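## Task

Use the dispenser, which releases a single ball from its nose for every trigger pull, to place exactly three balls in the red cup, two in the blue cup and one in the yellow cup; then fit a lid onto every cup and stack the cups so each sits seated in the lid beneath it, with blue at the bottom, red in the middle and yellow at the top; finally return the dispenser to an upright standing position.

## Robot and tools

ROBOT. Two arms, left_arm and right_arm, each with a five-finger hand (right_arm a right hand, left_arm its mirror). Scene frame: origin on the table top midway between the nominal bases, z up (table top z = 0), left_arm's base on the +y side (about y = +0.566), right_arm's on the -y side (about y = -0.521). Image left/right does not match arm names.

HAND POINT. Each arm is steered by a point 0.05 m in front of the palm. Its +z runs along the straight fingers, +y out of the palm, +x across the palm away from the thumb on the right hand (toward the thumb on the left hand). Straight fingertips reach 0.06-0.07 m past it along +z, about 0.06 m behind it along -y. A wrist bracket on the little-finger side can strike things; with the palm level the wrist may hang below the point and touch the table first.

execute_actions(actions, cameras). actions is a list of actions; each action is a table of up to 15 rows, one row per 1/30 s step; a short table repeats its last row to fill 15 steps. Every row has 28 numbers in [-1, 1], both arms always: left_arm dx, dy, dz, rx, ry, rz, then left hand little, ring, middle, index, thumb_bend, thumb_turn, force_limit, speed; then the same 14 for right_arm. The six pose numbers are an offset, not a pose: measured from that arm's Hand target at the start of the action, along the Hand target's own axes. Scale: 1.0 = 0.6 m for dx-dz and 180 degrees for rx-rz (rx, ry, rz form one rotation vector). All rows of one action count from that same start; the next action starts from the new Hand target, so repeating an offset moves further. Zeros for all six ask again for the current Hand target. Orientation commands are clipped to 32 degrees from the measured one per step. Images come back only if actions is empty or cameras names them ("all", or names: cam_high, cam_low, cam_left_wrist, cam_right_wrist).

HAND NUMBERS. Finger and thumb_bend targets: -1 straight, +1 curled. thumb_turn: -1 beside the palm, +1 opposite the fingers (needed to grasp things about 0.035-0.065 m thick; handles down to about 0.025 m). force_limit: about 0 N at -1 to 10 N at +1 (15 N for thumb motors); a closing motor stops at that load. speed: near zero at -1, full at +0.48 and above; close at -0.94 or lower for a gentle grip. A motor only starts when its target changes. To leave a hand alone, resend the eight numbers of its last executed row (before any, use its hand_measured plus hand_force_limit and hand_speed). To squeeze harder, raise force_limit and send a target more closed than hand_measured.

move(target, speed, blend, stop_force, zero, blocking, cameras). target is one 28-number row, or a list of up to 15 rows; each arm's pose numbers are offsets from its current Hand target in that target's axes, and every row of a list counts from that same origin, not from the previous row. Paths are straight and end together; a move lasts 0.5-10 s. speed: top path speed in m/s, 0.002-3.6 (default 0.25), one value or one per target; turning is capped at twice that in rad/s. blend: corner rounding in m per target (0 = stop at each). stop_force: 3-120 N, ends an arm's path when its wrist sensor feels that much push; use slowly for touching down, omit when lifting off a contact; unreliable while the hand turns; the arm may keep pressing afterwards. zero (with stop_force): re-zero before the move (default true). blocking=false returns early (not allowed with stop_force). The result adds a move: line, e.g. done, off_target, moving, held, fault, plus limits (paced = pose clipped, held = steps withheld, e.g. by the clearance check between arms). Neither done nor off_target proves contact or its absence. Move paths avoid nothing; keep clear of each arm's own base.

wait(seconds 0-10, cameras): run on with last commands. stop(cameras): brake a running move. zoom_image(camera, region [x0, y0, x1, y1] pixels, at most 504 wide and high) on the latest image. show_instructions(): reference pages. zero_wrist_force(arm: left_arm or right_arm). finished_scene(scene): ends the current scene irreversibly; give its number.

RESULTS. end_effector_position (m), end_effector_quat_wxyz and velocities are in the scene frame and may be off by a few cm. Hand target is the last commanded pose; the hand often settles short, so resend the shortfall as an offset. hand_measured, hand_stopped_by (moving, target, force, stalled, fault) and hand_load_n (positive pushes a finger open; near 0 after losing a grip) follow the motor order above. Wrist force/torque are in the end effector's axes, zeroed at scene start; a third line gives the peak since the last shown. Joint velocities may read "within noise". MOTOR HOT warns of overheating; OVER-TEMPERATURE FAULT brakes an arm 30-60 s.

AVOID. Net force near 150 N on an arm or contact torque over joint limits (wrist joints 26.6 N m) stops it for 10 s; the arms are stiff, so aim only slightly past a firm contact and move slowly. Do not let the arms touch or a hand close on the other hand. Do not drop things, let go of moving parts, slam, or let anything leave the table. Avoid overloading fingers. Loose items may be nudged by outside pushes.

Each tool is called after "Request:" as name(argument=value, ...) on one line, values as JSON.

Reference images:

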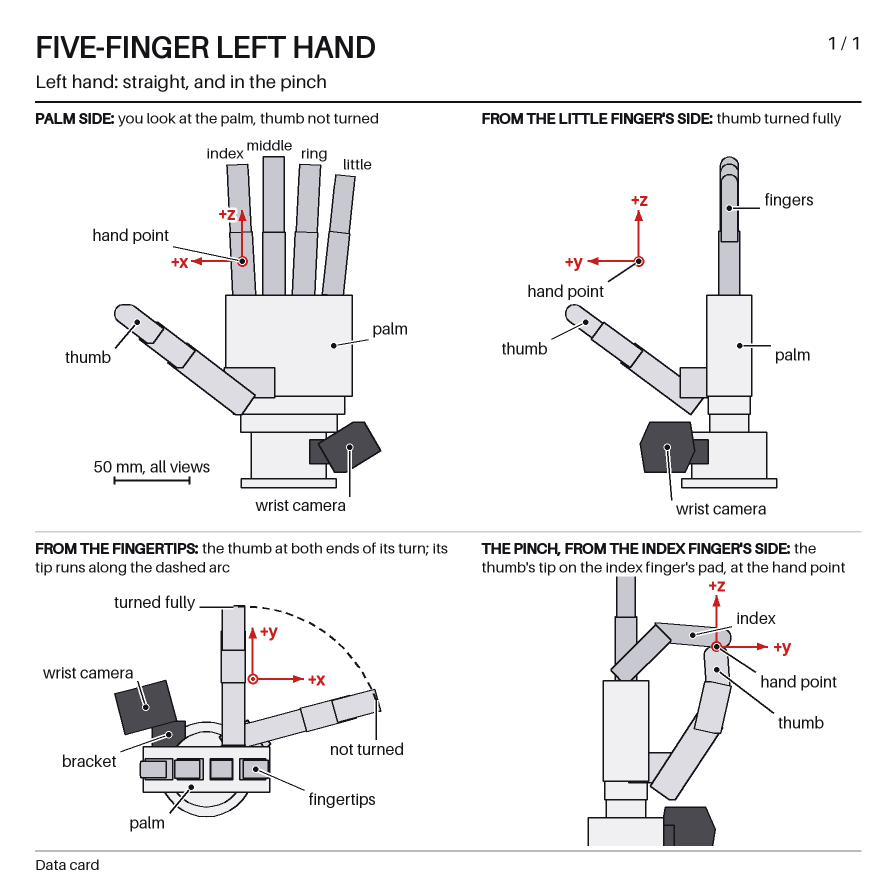

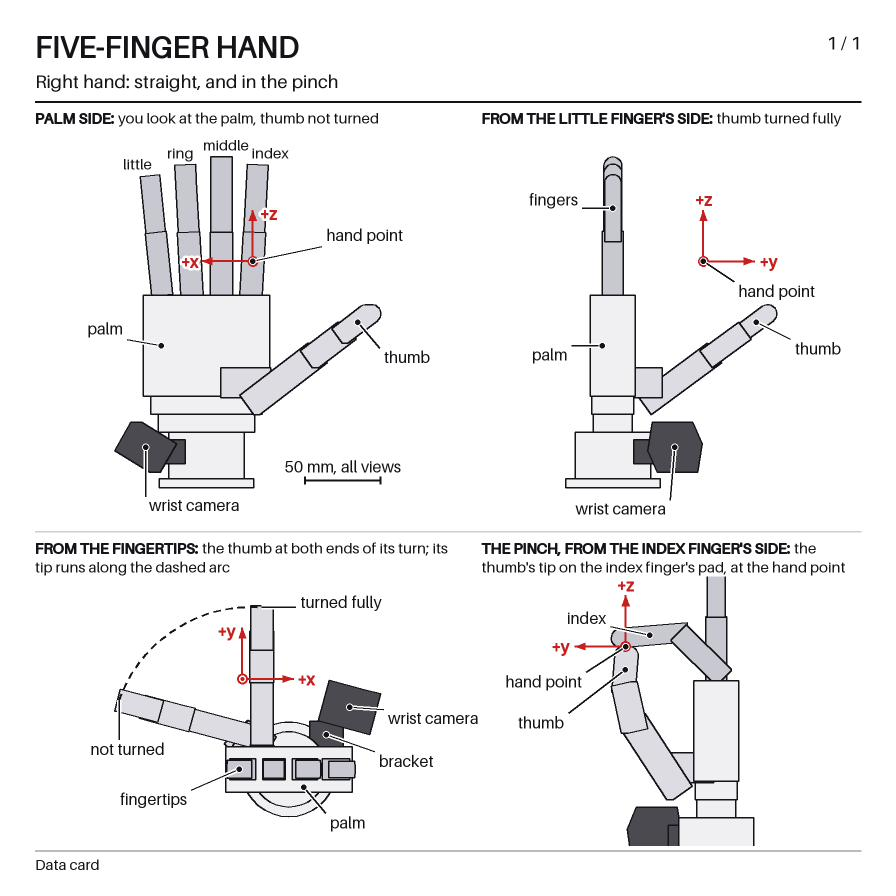

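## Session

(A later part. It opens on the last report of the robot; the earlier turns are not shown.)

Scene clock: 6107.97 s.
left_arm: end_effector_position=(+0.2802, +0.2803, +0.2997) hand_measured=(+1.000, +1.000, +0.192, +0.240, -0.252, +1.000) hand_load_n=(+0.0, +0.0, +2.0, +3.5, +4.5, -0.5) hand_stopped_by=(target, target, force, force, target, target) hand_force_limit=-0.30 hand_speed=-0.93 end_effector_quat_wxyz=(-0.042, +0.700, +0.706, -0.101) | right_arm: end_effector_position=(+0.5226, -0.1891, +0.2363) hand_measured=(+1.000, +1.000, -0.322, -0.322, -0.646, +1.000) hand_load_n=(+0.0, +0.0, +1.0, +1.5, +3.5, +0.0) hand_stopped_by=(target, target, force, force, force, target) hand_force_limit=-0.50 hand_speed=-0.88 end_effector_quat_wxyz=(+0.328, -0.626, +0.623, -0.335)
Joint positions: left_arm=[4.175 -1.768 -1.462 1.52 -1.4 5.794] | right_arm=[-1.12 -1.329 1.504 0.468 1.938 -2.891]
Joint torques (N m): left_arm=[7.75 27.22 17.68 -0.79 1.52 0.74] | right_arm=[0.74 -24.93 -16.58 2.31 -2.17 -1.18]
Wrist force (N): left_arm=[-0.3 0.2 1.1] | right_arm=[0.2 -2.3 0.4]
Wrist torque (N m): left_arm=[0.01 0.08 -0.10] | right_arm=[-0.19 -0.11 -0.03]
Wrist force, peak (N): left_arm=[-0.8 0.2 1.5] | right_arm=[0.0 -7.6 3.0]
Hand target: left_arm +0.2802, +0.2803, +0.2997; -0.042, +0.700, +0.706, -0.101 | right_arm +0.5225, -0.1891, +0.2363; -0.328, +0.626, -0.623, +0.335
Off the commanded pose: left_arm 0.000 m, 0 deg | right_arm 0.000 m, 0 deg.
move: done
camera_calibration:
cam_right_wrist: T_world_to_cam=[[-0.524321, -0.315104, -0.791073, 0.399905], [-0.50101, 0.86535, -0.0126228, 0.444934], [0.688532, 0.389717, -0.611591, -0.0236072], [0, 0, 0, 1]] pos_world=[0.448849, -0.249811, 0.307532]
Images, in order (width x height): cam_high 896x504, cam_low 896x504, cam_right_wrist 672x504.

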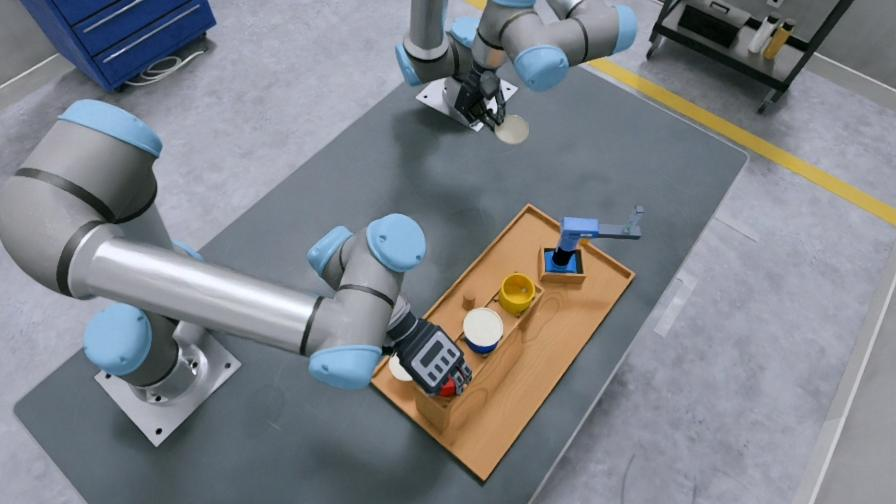

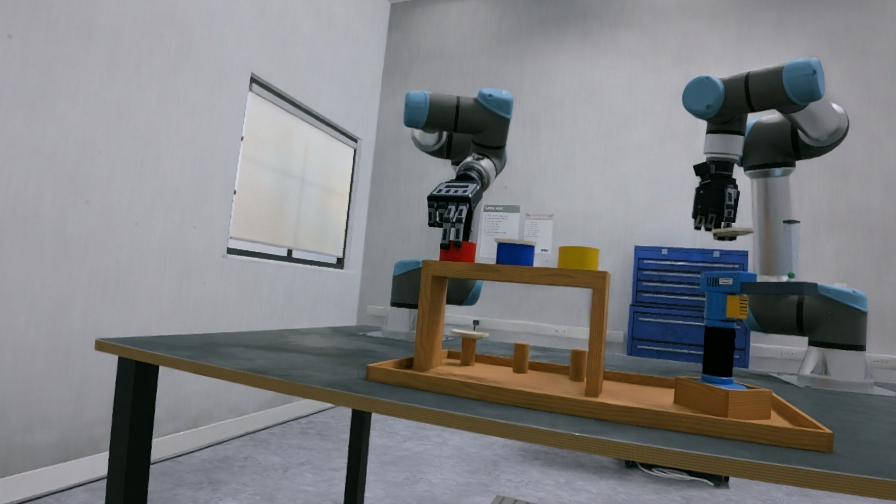

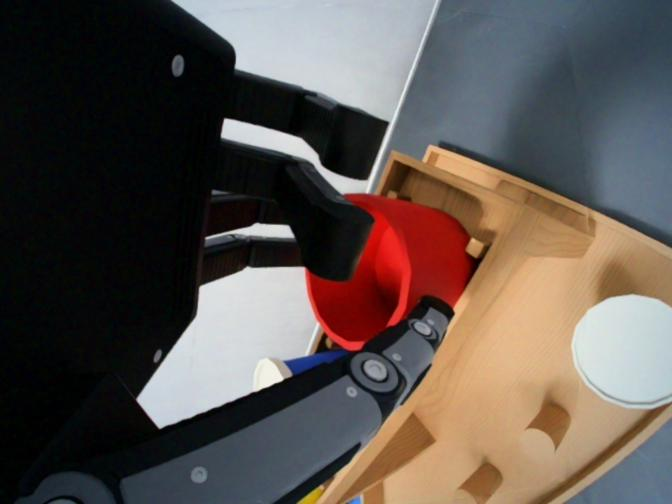

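Request:
move(target=[0,0,0,0,0,0,1,1,0.35,0.35,-0.25,1,-0.3,-0.93,0,0,0,0,0,0,1,1,0.05,0.05,-0.45,1,-0.3,-0.92])

Request:
move(target=[0,0,0,0,0,0,1,1,0.35,0.35,-0.25,1,-0.3,-0.93,0,-0.0276,-0.0187,0,0,0,1,1,0.05,0.05,-0.45,1,-0.3,-0.92], speed=0.02, cameras=["cam_low","cam_high","cam_right_wrist"])

Request:
zoom_image(camera="cam_low", region=[420, 190, 540, 280])

Scene clock: 6123.17 s.
left_arm: end_effector_position=(+0.2802, +0.2803, +0.2997) hand_measured=(+1.000, +1.000, +0.192, +0.240, -0.252, +1.000) hand_load_n=(+0.0, +0.0, +2.0, +3.5, +4.5, +0.0) hand_stopped_by=(target, target, force, force, target, target) hand_force_limit=-0.30 hand_speed=-0.93 end_effector_quat_wxyz=(-0.042, +0.700, +0.706, -0.101) | right_arm: end_effector_position=(+0.5225, -0.1891, +0.2363) hand_measured=(+1.000, +1.000, -0.316, -0.316, -0.642, +1.000) hand_load_n=(+0.0, +0.0, +3.5, +5.0, +5.5, +0.0) hand_stopped_by=(target, target, force, force, force, target) hand_force_limit=-0.30 hand_speed=-0.92 end_effector_quat_wxyz=(+0.328, -0.626, +0.623, -0.335)
Joint positions: left_arm=[4.175 -1.768 -1.462 1.52 -1.4 5.794] | right_arm=[-1.12 -1.329 1.504 0.468 1.938 -2.891]
Joint torques (N m): left_arm=[8.12 26.72 17.6 -0.8 1.58 0.66] | right_arm=[5.84 -27.14 -12.08 2.21 -2.16 -0.91]
Wrist force (N): left_arm=[-0.4 0.2 1.2] | right_arm=[0.6 -6.2 2.5]
Wrist torque (N m): left_arm=[0.02 0.09 -0.12] | right_arm=[-0.22 -0.17 -0.07]
Wrist force, peak (N): left_arm=[-0.7 0.0 1.5] | right_arm=[0.5 -7.1 2.3]
Hand target: left_arm +0.2802, +0.2803, +0.2997; -0.042, +0.700, +0.706, -0.101 | right_arm +0.5225, -0.1891, +0.2363; -0.328, +0.626, -0.623, +0.335
Off the commanded pose: left_arm 0.000 m, 0 deg | right_arm 0.000 m, 0 deg.
move: done

Scene clock: 6124.57 s.
left_arm: end_effector_position=(+0.2802, +0.2803, +0.2997) hand_measured=(+1.000, +1.000, +0.192, +0.240, -0.252, +1.000) hand_load_n=(+0.0, +0.0, +2.0, +3.5, +4.5, -0.5) hand_stopped_by=(target, target, force, force, target, target) hand_force_limit=-0.30 hand_speed=-0.93 end_effector_quat_wxyz=(-0.042, +0.700, +0.706, -0.101) | right_arm: end_effector_position=(+0.5225, -0.1889, +0.2562) hand_measured=(+1.000, +1.000, -0.316, -0.316, -0.642, +1.000) hand_load_n=(+0.0, +0.5, +2.0, +3.0, +7.0, +0.5) hand_stopped_by=(target, target, force, force, force, target) hand_force_limit=-0.30 hand_speed=-0.92 end_effector_quat_wxyz=(+0.328, -0.626, +0.623, -0.335)
Joint positions: left_arm=[4.175 -1.768 -1.462 1.52 -1.4 5.794] | right_arm=[-1.119 -1.335 1.462 0.518 1.938 -2.891]
Joint torques (N m): left_arm=[7.85 26.11 17.33 -0.75 1.69 0.83] | right_arm=[5.34 -39.6 -34.54 2.48 2.49 1.53]
Wrist force (N): left_arm=[-0.7 -0.4 0.8] | right_arm=[0.1 -2.0 0.4]
Wrist torque (N m): left_arm=[-0.06 0.13 -0.12] | right_arm=[-0.16 -0.09 -0.02]
Wrist force, peak (N): left_arm=[-1.0 0.1 1.3] | right_arm=[0.4 -6.9 3.2]
Hand target: left_arm +0.2802, +0.2803, +0.2997; -0.042, +0.700, +0.706, -0.101 | right_arm +0.5225, -0.1889, +0.2563; -0.328, +0.626, -0.623, +0.335
Off the commanded pose: left_arm 0.000 m, 0 deg | right_arm 0.000 m, 0 deg.
move: done
camera_calibration:
cam_right_wrist: T_world_to_cam=[[-0.524376, -0.315135, -0.791024, 0.415712], [-0.501011, 0.865349, -0.0126212, 0.445011], [0.68849, 0.389693, -0.611654, -0.0114807], [0, 0, 0, 1]] pos_world=[0.448849, -0.249611, 0.327432]
Images, in order (width x height): cam_high 896x504, cam_low 896x504, cam_right_wrist 672x504.

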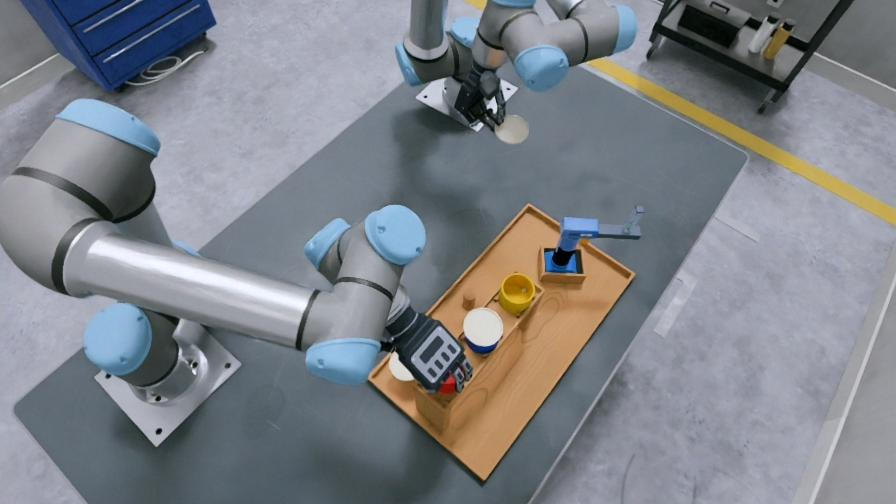

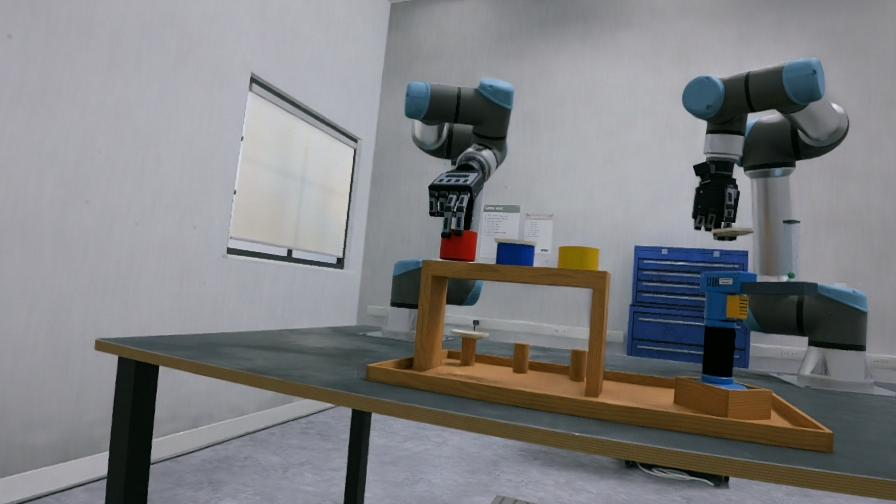

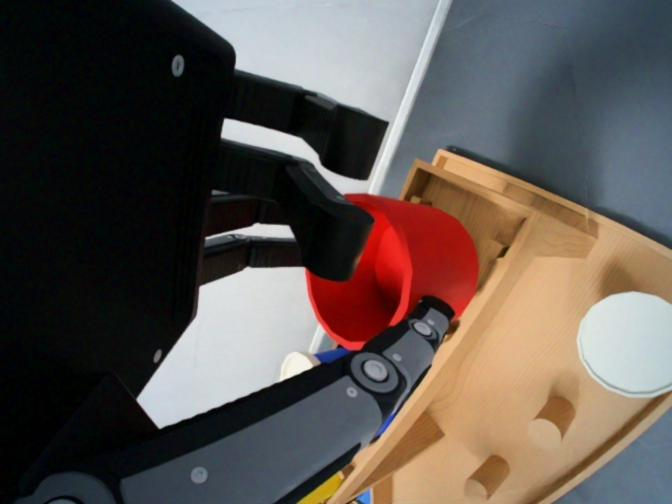

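Scaled by 4.200 from the camera's 896x504 image, which has a finer 1280x720 frame.

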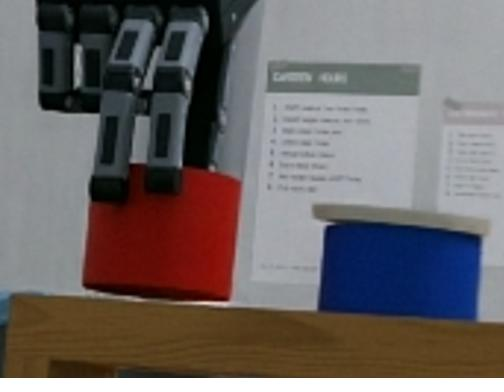

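Request:
move(target=[[0,0,0,0,0,0,1,1,0.35,0.35,-0.25,1,-0.3,-0.93,0,-0.138,-0.0933,0,0,0,1,1,0.05,0.05,-0.45,1,-0.3,-0.92],[0,0,0,0,0,0,1,1,0.35,0.35,-0.25,1,-0.3,-0.93,-0.1745,-0.1364,-0.0957,0,0,0,1,1,0.05,0.05,-0.45,1,-0.3,-0.92]], speed=0.07, blend=[0.02,0], cameras=["cam_low","cam_high","cam_right_wrist"])

Request:
zoom_image(camera="cam_low", region=[440, 150, 600, 280])

Request:
zoom_image(camera="cam_high", region=[420, 250, 560, 380])

Request:
zoom_image(camera="cam_right_wrist", region=[260, 120, 560, 400])

Scene clock: 6150.07 s.
left_arm: end_effector_position=(+0.2802, +0.2803, +0.2997) hand_measured=(+1.000, +1.000, +0.192, +0.240, -0.252, +1.000) hand_load_n=(+0.0, +0.0, +2.0, +3.5, +4.5, -0.5) hand_stopped_by=(target, target, force, force, target, target) hand_force_limit=-0.30 hand_speed=-0.93 end_effector_quat_wxyz=(-0.042, +0.700, +0.706, -0.101) | right_arm: end_effector_position=(+0.5208, -0.0832, +0.3551) hand_measured=(+1.000, +1.000, -0.316, -0.316, -0.642, +1.000) hand_load_n=(+0.0, +0.0, +2.0, +3.5, +7.0, +0.0) hand_stopped_by=(target, target, force, force, force, target) hand_force_limit=-0.30 hand_speed=-0.92 end_effector_quat_wxyz=(+0.328, -0.626, +0.623, -0.335)
Joint positions: left_arm=[4.175 -1.768 -1.462 1.52 -1.4 5.794] | right_arm=[-0.923 -1.113 0.914 0.902 2.092 -2.756]
Joint torques (N m): left_arm=[7.22 26.89 18.19 -0.77 1.42 0.87] | right_arm=[5.75 -33.74 -33.38 2.7 2.7 1.47]
Wrist force (N): left_arm=[-0.3 0.0 1.2] | right_arm=[-0.5 -2.0 0.2]
Wrist torque (N m): left_arm=[-0.02 0.08 -0.11] | right_arm=[-0.05 0.04 -0.15]
Wrist force, peak (N): left_arm=[-0.5 -0.4 1.6] | right_arm=[0.3 -2.7 0.8]
Hand target: left_arm +0.2802, +0.2803, +0.2997; -0.042, +0.700, +0.706, -0.101 | right_arm +0.5208, -0.0832, +0.3551; -0.328, +0.626, -0.623, +0.335
Off the commanded pose: left_arm 0.000 m, 0 deg | right_arm 0.000 m, 0 deg.
move: done
camera_calibration:
cam_right_wrist: T_world_to_cam=[[-0.524335, -0.315081, -0.791074, 0.526372], [-0.500996, 0.865358, -0.012601, 0.353926], [0.688532, 0.389717, -0.611591, 0.00894932], [0, 0, 0, 1]] pos_world=[0.447149, -0.143911, 0.426332]
Images, in order (width x height): cam_high 896x504, cam_low 896x504, cam_right_wrist 672x504.

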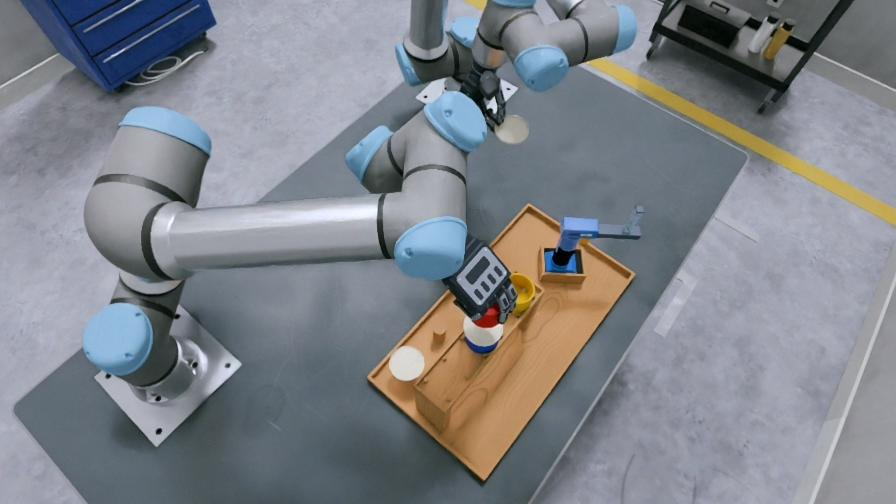

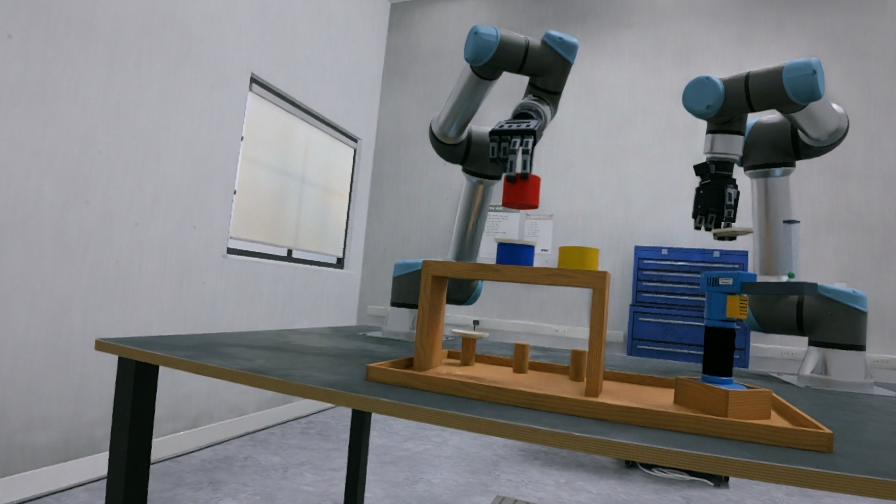

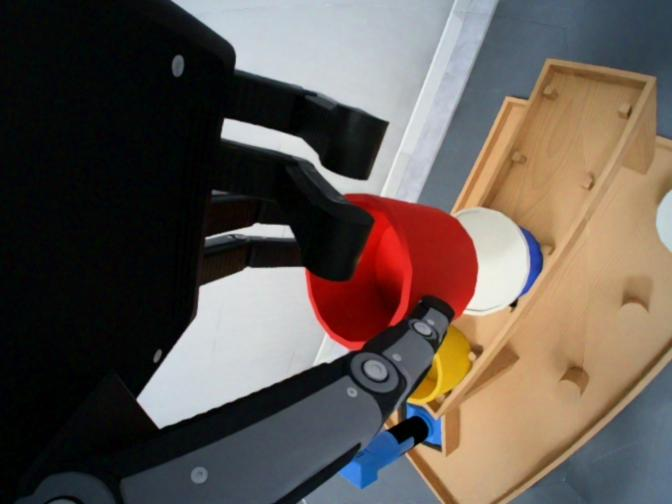

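Scaled by 3.150 from the camera's 896x504 image, which has a finer 1280x720 frame.

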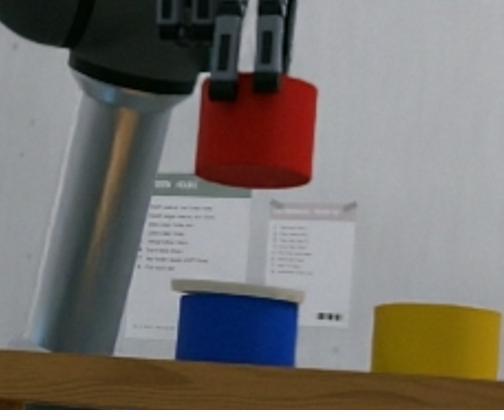

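Scaled by 3.600 from the camera's 896x504 image, which has a finer 1280x720 frame.

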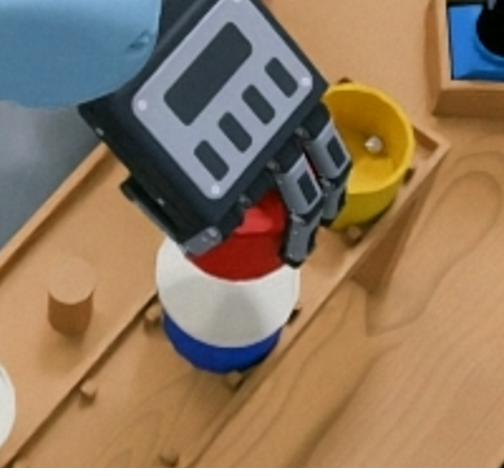

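Scaled by 1.680 from the camera's 672x504 image, which has a finer 960x720 frame.

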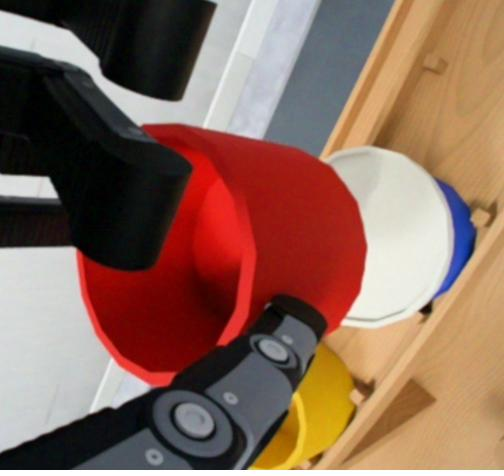

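Request:
move(target=[0,0,0,0,0,0,1,1,0.35,0.35,-0.25,1,-0.3,-0.93,0.0067,0.08,0.0541,0,0,0,1,1,0.05,0.05,-0.45,1,-0.3,-0.92], speed=0.05, cameras=["cam_low","cam_high","cam_right_wrist"])

Request:
zoom_image(camera="cam_low", region=[470, 200, 560, 275])

Request:
zoom_image(camera="cam_high", region=[440, 280, 530, 360])

Request:
zoom_image(camera="cam_right_wrist", region=[260, 120, 560, 400])

Scene clock: 6165.63 s.
left_arm: end_effector_position=(+0.2802, +0.2803, +0.2997) hand_measured=(+1.000, +1.000, +0.192, +0.240, -0.252, +1.000) hand_load_n=(+0.0, +0.0, +2.0, +3.5, +4.5, -0.5) hand_stopped_by=(target, target, force, force, target, target) hand_force_limit=-0.30 hand_speed=-0.93 end_effector_quat_wxyz=(-0.042, +0.700, +0.706, -0.101) | right_arm: end_effector_position=(+0.5208, -0.0878, +0.2974) hand_measured=(+1.000, +1.000, -0.316, -0.316, -0.642, +1.000) hand_load_n=(+0.0, +0.0, +2.0, +3.0, +6.5, +0.0) hand_stopped_by=(target, target, force, force, force, target) hand_force_limit=-0.30 hand_speed=-0.92 end_effector_quat_wxyz=(+0.328, -0.626, +0.623, -0.335)
Joint positions: left_arm=[4.175 -1.768 -1.462 1.52 -1.4 5.794] | right_arm=[-0.931 -1.143 1.105 0.738 2.086 -2.761]
Joint torques (N m): left_arm=[8.09 26.59 17.71 -0.65 1.6 0.83] | right_arm=[-6.66 -48.39 -13.15 -1.71 -1.91 -0.94]
Wrist force (N): left_arm=[-0.5 -0.3 1.3] | right_arm=[-0.1 -1.9 0.2]
Wrist torque (N m): left_arm=[-0.07 0.12 -0.10] | right_arm=[-0.07 -0.07 0.04]
Wrist force, peak (N): left_arm=[-0.9 -0.2 1.4] | right_arm=[-0.3 -2.4 -0.3]
Hand target: left_arm +0.2802, +0.2803, +0.2997; -0.042, +0.700, +0.706, -0.101 | right_arm +0.5208, -0.0878, +0.2972; -0.328, +0.626, -0.623, +0.335
Off the commanded pose: left_arm 0.000 m, 0 deg | right_arm 0.000 m, 0 deg.
move: done
camera_calibration:
cam_right_wrist: T_world_to_cam=[[-0.524415, -0.315066, -0.791026, 0.479299], [-0.500969, 0.865374, -0.012558, 0.357155], [0.68849, 0.389694, -0.611654, -0.0245082], [0, 0, 0, 1]] pos_world=[0.447149, -0.148511, 0.368632]
Images, in order (width x height): cam_high 896x504, cam_low 896x504, cam_right_wrist 672x504.

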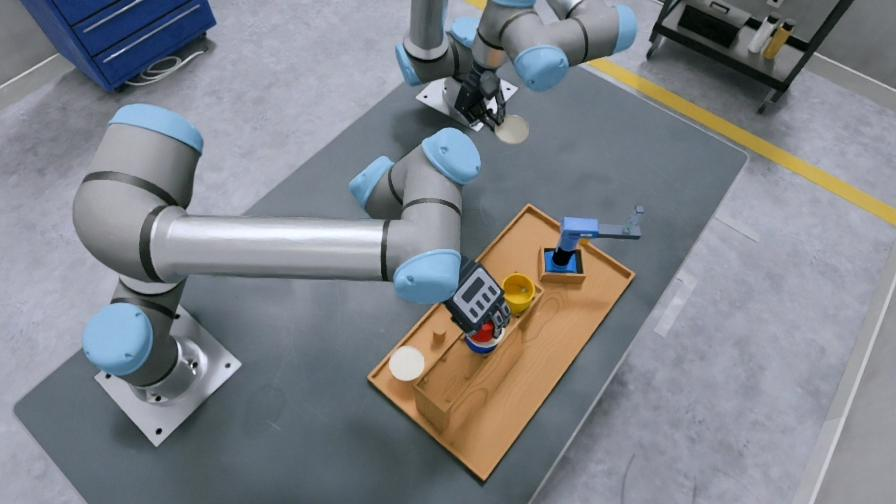

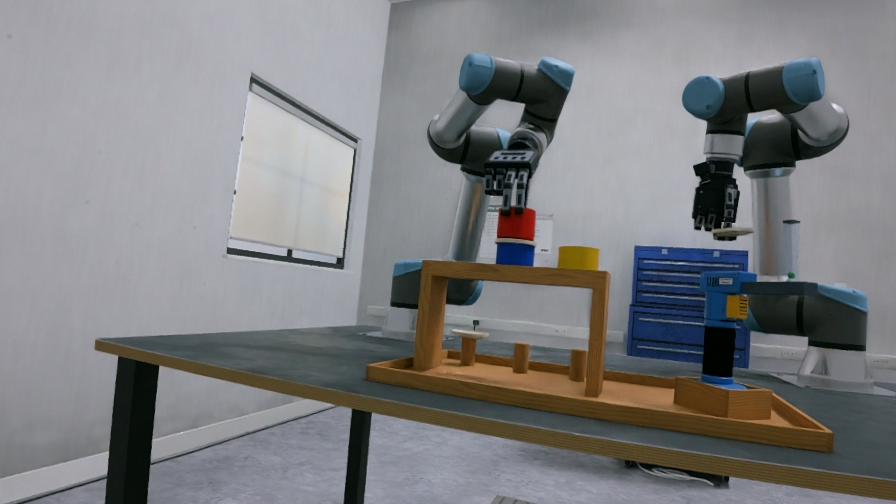

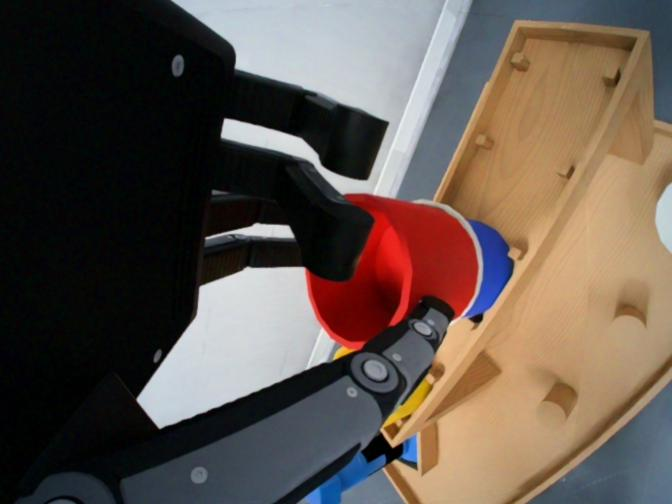

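Scaled by 5.600 from the camera's 896x504 image, which has a finer 1280x720 frame.

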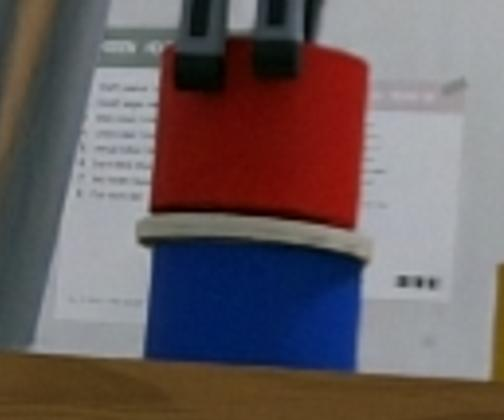

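Scaled by 5.600 from the camera's 896x504 image, which has a finer 1280x720 frame.

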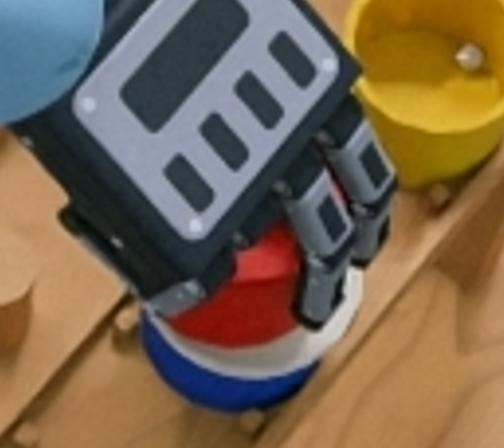

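Scaled by 1.680 from the camera's 672x504 image, which has a finer 960x720 frame.

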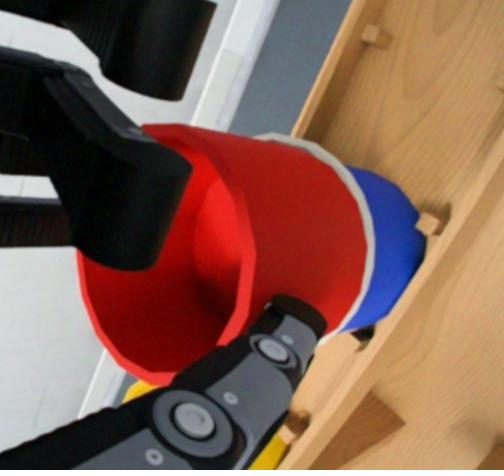

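Request:
move(target=[0,0,0,0,0,0,1,1,0.35,0.35,-0.25,1,-0.3,-0.93,-0.001,0.0152,0.0123,0,0,0,1,1,0.05,0.05,-0.45,1,-0.3,-0.92], speed=0.01, stop_force=3, cameras=["cam_low","cam_high","cam_right_wrist"])

Request:
zoom_image(camera="cam_low", region=[480, 200, 550, 270])

Request:
zoom_image(camera="cam_high", region=[440, 280, 530, 360])

Scene clock: 6195.60 s.
left_arm: end_effector_position=(+0.2802, +0.2803, +0.2997) hand_measured=(+1.000, +1.000, +0.192, +0.240, -0.252, +1.000) hand_load_n=(+0.0, +0.0, +2.0, +3.5, +4.5, -0.5) hand_stopped_by=(target, target, force, force, target, target) hand_force_limit=-0.30 hand_speed=-0.93 end_effector_quat_wxyz=(-0.042, +0.700, +0.706, -0.101) | right_arm: end_effector_position=(+0.5212, -0.0876, +0.2928) hand_measured=(+1.000, +1.000, -0.316, -0.316, -0.642, +1.000) hand_load_n=(+0.0, +0.0, +2.5, +3.0, +7.0, +0.0) hand_stopped_by=(target, target, force, force, force, target) hand_force_limit=-0.30 hand_speed=-0.92 end_effector_quat_wxyz=(+0.328, -0.626, +0.623, -0.335)
Joint positions: left_arm=[4.175 -1.768 -1.462 1.52 -1.4 5.794] | right_arm=[-0.931 -1.142 1.116 0.726 2.086 -2.761]
Joint torques (N m): left_arm=[8.67 26.34 18.32 -0.79 1.66 0.77] | right_arm=[-2.67 -46.91 -33.95 2.73 -1.75 -0.72]
Wrist force (N): left_arm=[-0.2 -0.3 1.4] | right_arm=[0.0 -1.8 0.1]
Wrist torque (N m): left_arm=[-0.07 0.07 -0.09] | right_arm=[-0.06 -0.07 0.04]
Wrist force, peak (N): left_arm=[-0.5 -0.2 1.5] | right_arm=[0.3 -5.4 -1.6]
Hand target: left_arm +0.2802, +0.2803, +0.2997; -0.042, +0.700, +0.706, -0.101 | right_arm +0.5211, -0.0876, +0.2928; -0.328, +0.626, -0.623, +0.335 (not the last commanded pose)
Off the commanded pose: left_arm 0.000 m, 0 deg | right_arm 0.007 m, 0 deg.
move: contact (right_arm)
camera_calibration:
cam_right_wrist: T_world_to_cam=[[-0.524451, -0.315086, -0.790994, 0.475935], [-0.501003, 0.865355, -0.0125276, 0.357126], [0.688438, 0.389721, -0.611696, -0.0276328], [0, 0, 0, 1]] pos_world=[0.447549, -0.148311, 0.364032]
Images, in order (width x height): cam_high 896x504, cam_low 896x504, cam_right_wrist 672x504.

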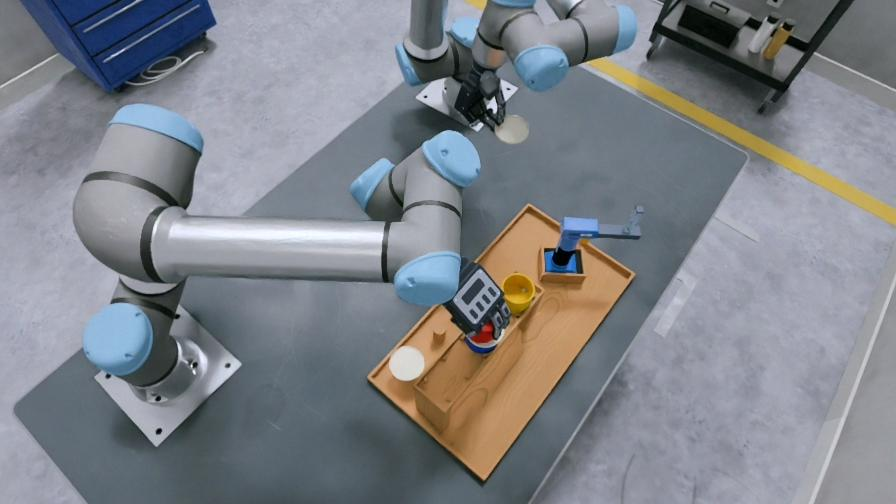

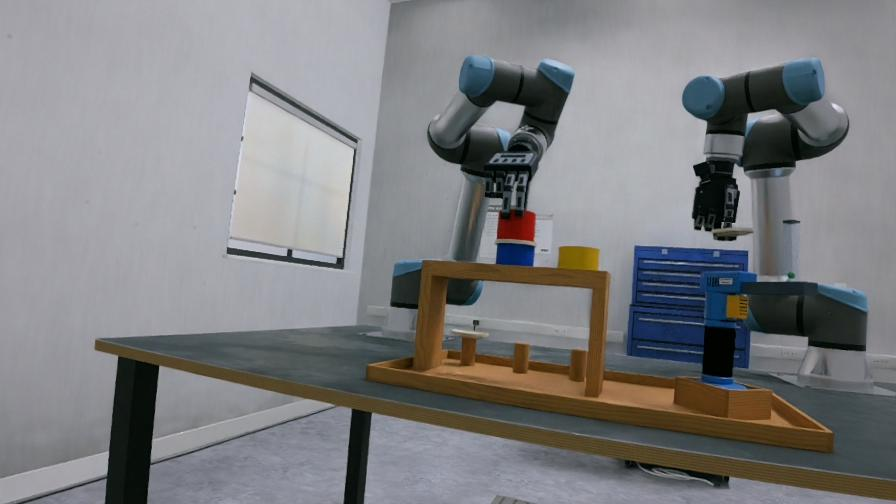

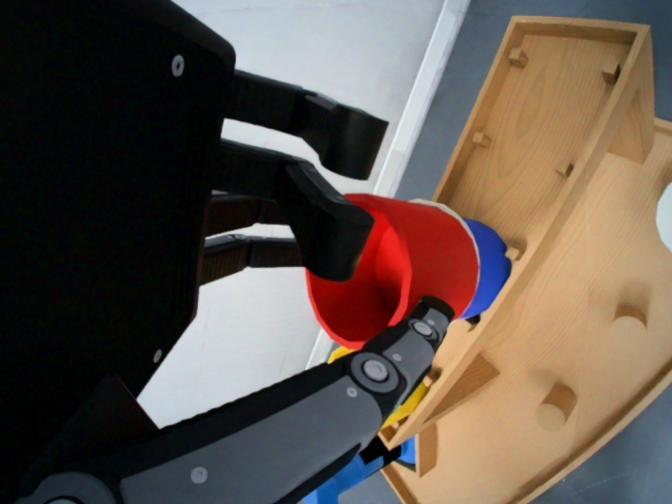

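Scaled by 7.200 from the camera's 896x504 image, which has a finer 1280x720 frame.

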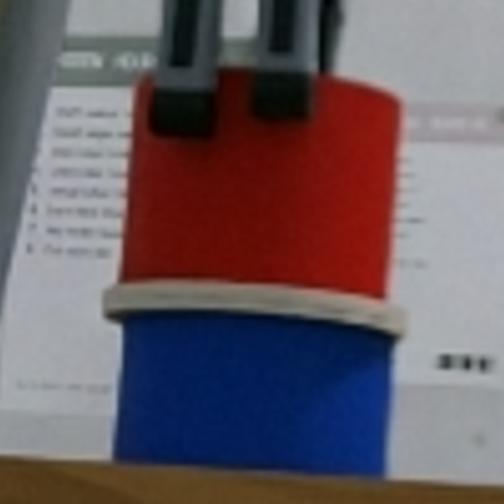

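Scaled by 5.600 from the camera's 896x504 image, which has a finer 1280x720 frame.

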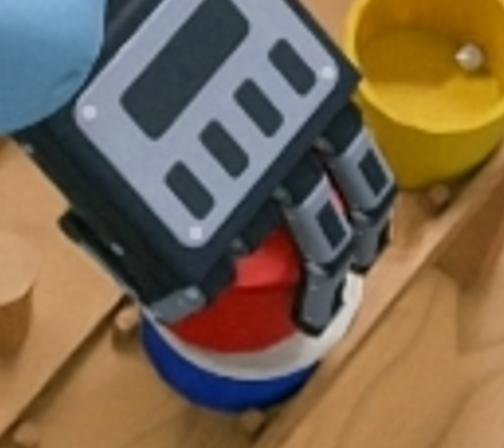

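Request:
move(target=[[0,0,0,0,0,0,1,1,0.35,0.35,-0.25,1,-0.3,-0.93,0,-0.0055,-0.0037,0,0,0,1,1,0.05,0.05,-0.45,1,-0.3,-0.92],[0,0,0,0,0,0,1,1,0.35,0.35,-0.25,1,-0.3,-0.93,-0.0013,-0.0078,-0.0003,0,0,0,1,1,0.05,0.05,-0.45,1,-0.3,-0.92]], speed=0.02)

Request:
move(target=[0,0,0,0,0,0,1,1,0.35,0.35,-0.25,1,-0.3,-0.93,0,0.0159,0.0108,0,0,0,1,1,0.05,0.05,-0.45,1,-0.3,-0.92], speed=0.008, stop_force=3, cameras=["cam_low","cam_high"])

Request:
zoom_image(camera="cam_low", region=[480, 200, 550, 270])

Request:
zoom_image(camera="cam_high", region=[440, 280, 530, 360])

Scene clock: 6248.90 s.
left_arm: end_effector_position=(+0.2802, +0.2803, +0.2997) hand_measured=(+1.000, +1.000, +0.192, +0.240, -0.252, +1.000) hand_load_n=(+0.0, +0.0, +2.0, +3.5, +4.5, -0.5) hand_stopped_by=(target, target, force, force, target, target) hand_force_limit=-0.30 hand_speed=-0.93 end_effector_quat_wxyz=(-0.042, +0.700, +0.706, -0.101) | right_arm: end_effector_position=(+0.5235, -0.0868, +0.2968) hand_measured=(+1.000, +1.000, -0.316, -0.316, -0.642, +1.000) hand_load_n=(+0.0, +0.0, +2.5, +3.0, +7.0, +0.0) hand_stopped_by=(target, target, force, force, force, target) hand_force_limit=-0.30 hand_speed=-0.92 end_effector_quat_wxyz=(+0.328, -0.626, +0.623, -0.335)
Joint positions: left_arm=[4.175 -1.768 -1.462 1.52 -1.4 5.794] | right_arm=[-0.932 -1.136 1.097 0.739 2.085 -2.762]
Joint torques (N m): left_arm=[7.58 26.38 17.79 -0.7 1.6 0.74] | right_arm=[-6.62 -31.77 -32.84 2.64 -2.03 -0.92]
Wrist force (N): left_arm=[-0.6 -0.2 1.2] | right_arm=[-0.1 -1.6 0.1]
Wrist torque (N m): left_arm=[-0.05 0.13 -0.12] | right_arm=[-0.03 -0.06 0.05]
Wrist force, peak (N): left_arm=[-0.4 -0.2 1.7] | right_arm=[0.0 -2.3 0.2]
Hand target: left_arm +0.2802, +0.2803, +0.2997; -0.042, +0.700, +0.706, -0.101 | right_arm +0.5236, -0.0868, +0.2968; -0.328, +0.626, -0.623, +0.335
Off the commanded pose: left_arm 0.000 m, 0 deg | right_arm 0.000 m, 0 deg.
move: done

Scene clock: 6250.53 s.
left_arm: end_effector_position=(+0.2802, +0.2803, +0.2997) hand_measured=(+1.000, +1.000, +0.192, +0.240, -0.252, +1.000) hand_load_n=(+0.0, +0.0, +2.0, +3.5, +4.5, -0.5) hand_stopped_by=(target, target, force, force, target, target) hand_force_limit=-0.30 hand_speed=-0.93 end_effector_quat_wxyz=(-0.042, +0.700, +0.706, -0.101) | right_arm: end_effector_position=(+0.5236, -0.0868, +0.2925) hand_measured=(+1.000, +1.000, -0.316, -0.316, -0.642, +1.000) hand_load_n=(+0.0, +0.5, +2.5, +3.0, +7.0, +0.5) hand_stopped_by=(target, target, force, force, force, target) hand_force_limit=-0.30 hand_speed=-0.92 end_effector_quat_wxyz=(+0.328, -0.626, +0.623, -0.335)
Joint positions: left_arm=[4.175 -1.768 -1.462 1.52 -1.4 5.794] | right_arm=[-0.932 -1.137 1.108 0.728 2.085 -2.762]
Joint torques (N m): left_arm=[7.81 26.11 18.17 -0.79 1.53 0.69] | right_arm=[-4.44 -32.7 -32.84 2.76 -1.89 -0.76]
Wrist force (N): left_arm=[-0.6 -0.1 1.0] | right_arm=[0.0 -1.9 0.3]
Wrist torque (N m): left_arm=[-0.02 0.12 -0.12] | right_arm=[-0.09 -0.08 0.04]
Wrist force, peak (N): left_arm=[-0.9 -0.5 1.2] | right_arm=[0.2 -5.7 -1.8]
Hand target: left_arm +0.2802, +0.2803, +0.2997; -0.042, +0.700, +0.706, -0.101 | right_arm +0.5236, -0.0868, +0.2925; -0.328, +0.626, -0.623, +0.335 (not the last commanded pose)
Off the commanded pose: left_arm 0.000 m, 0 deg | right_arm 0.007 m, 0 deg.
move: contact (right_arm)
Images, in order (width x height): cam_high 896x504, cam_low 896x504.

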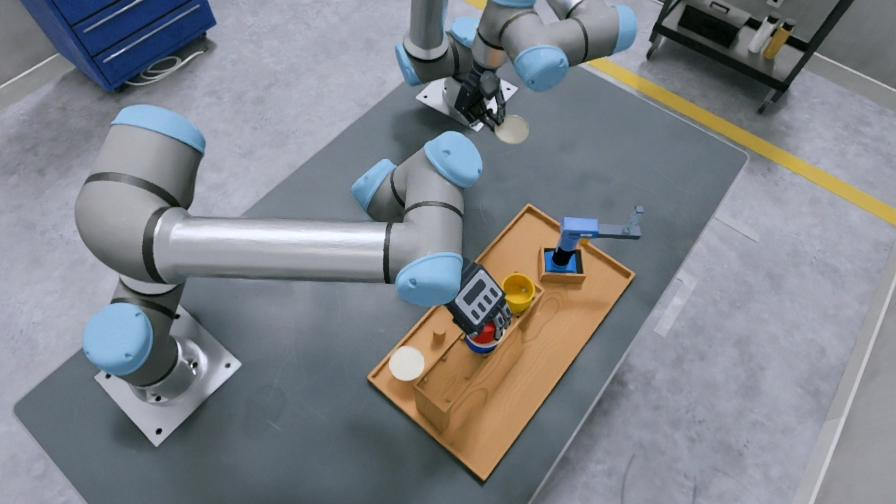

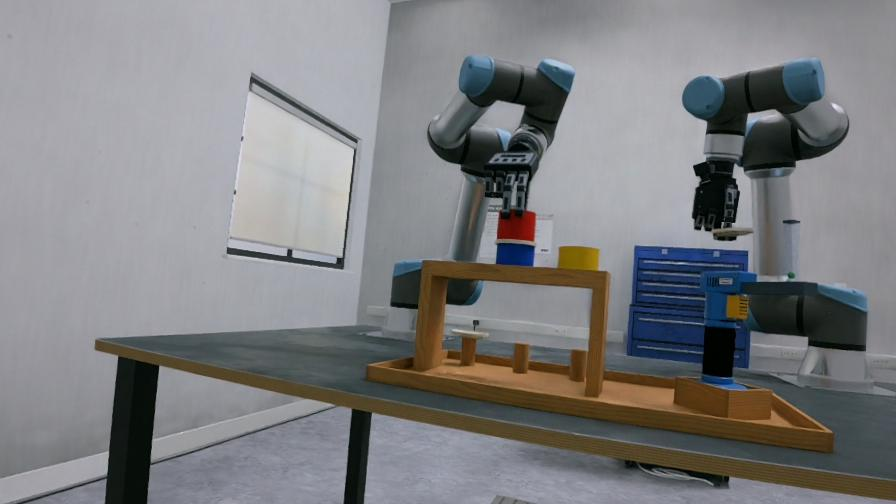

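Scaled by 7.200 from the camera's 896x504 image, which has a finer 1280x720 frame.

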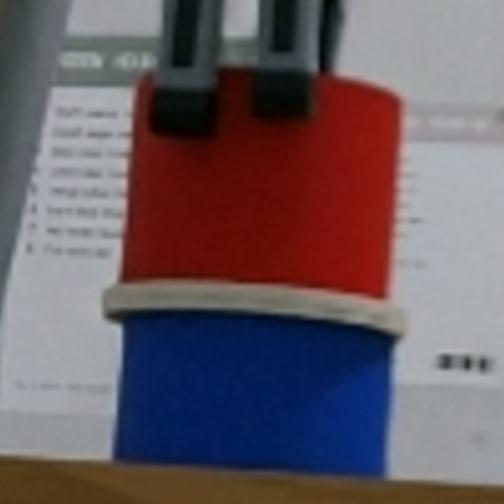

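Scaled by 5.600 from the camera's 896x504 image, which has a finer 1280x720 frame.

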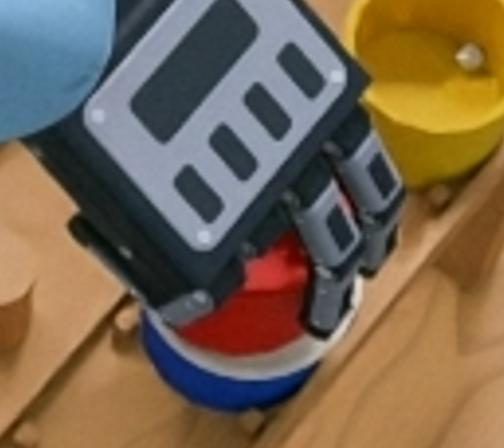

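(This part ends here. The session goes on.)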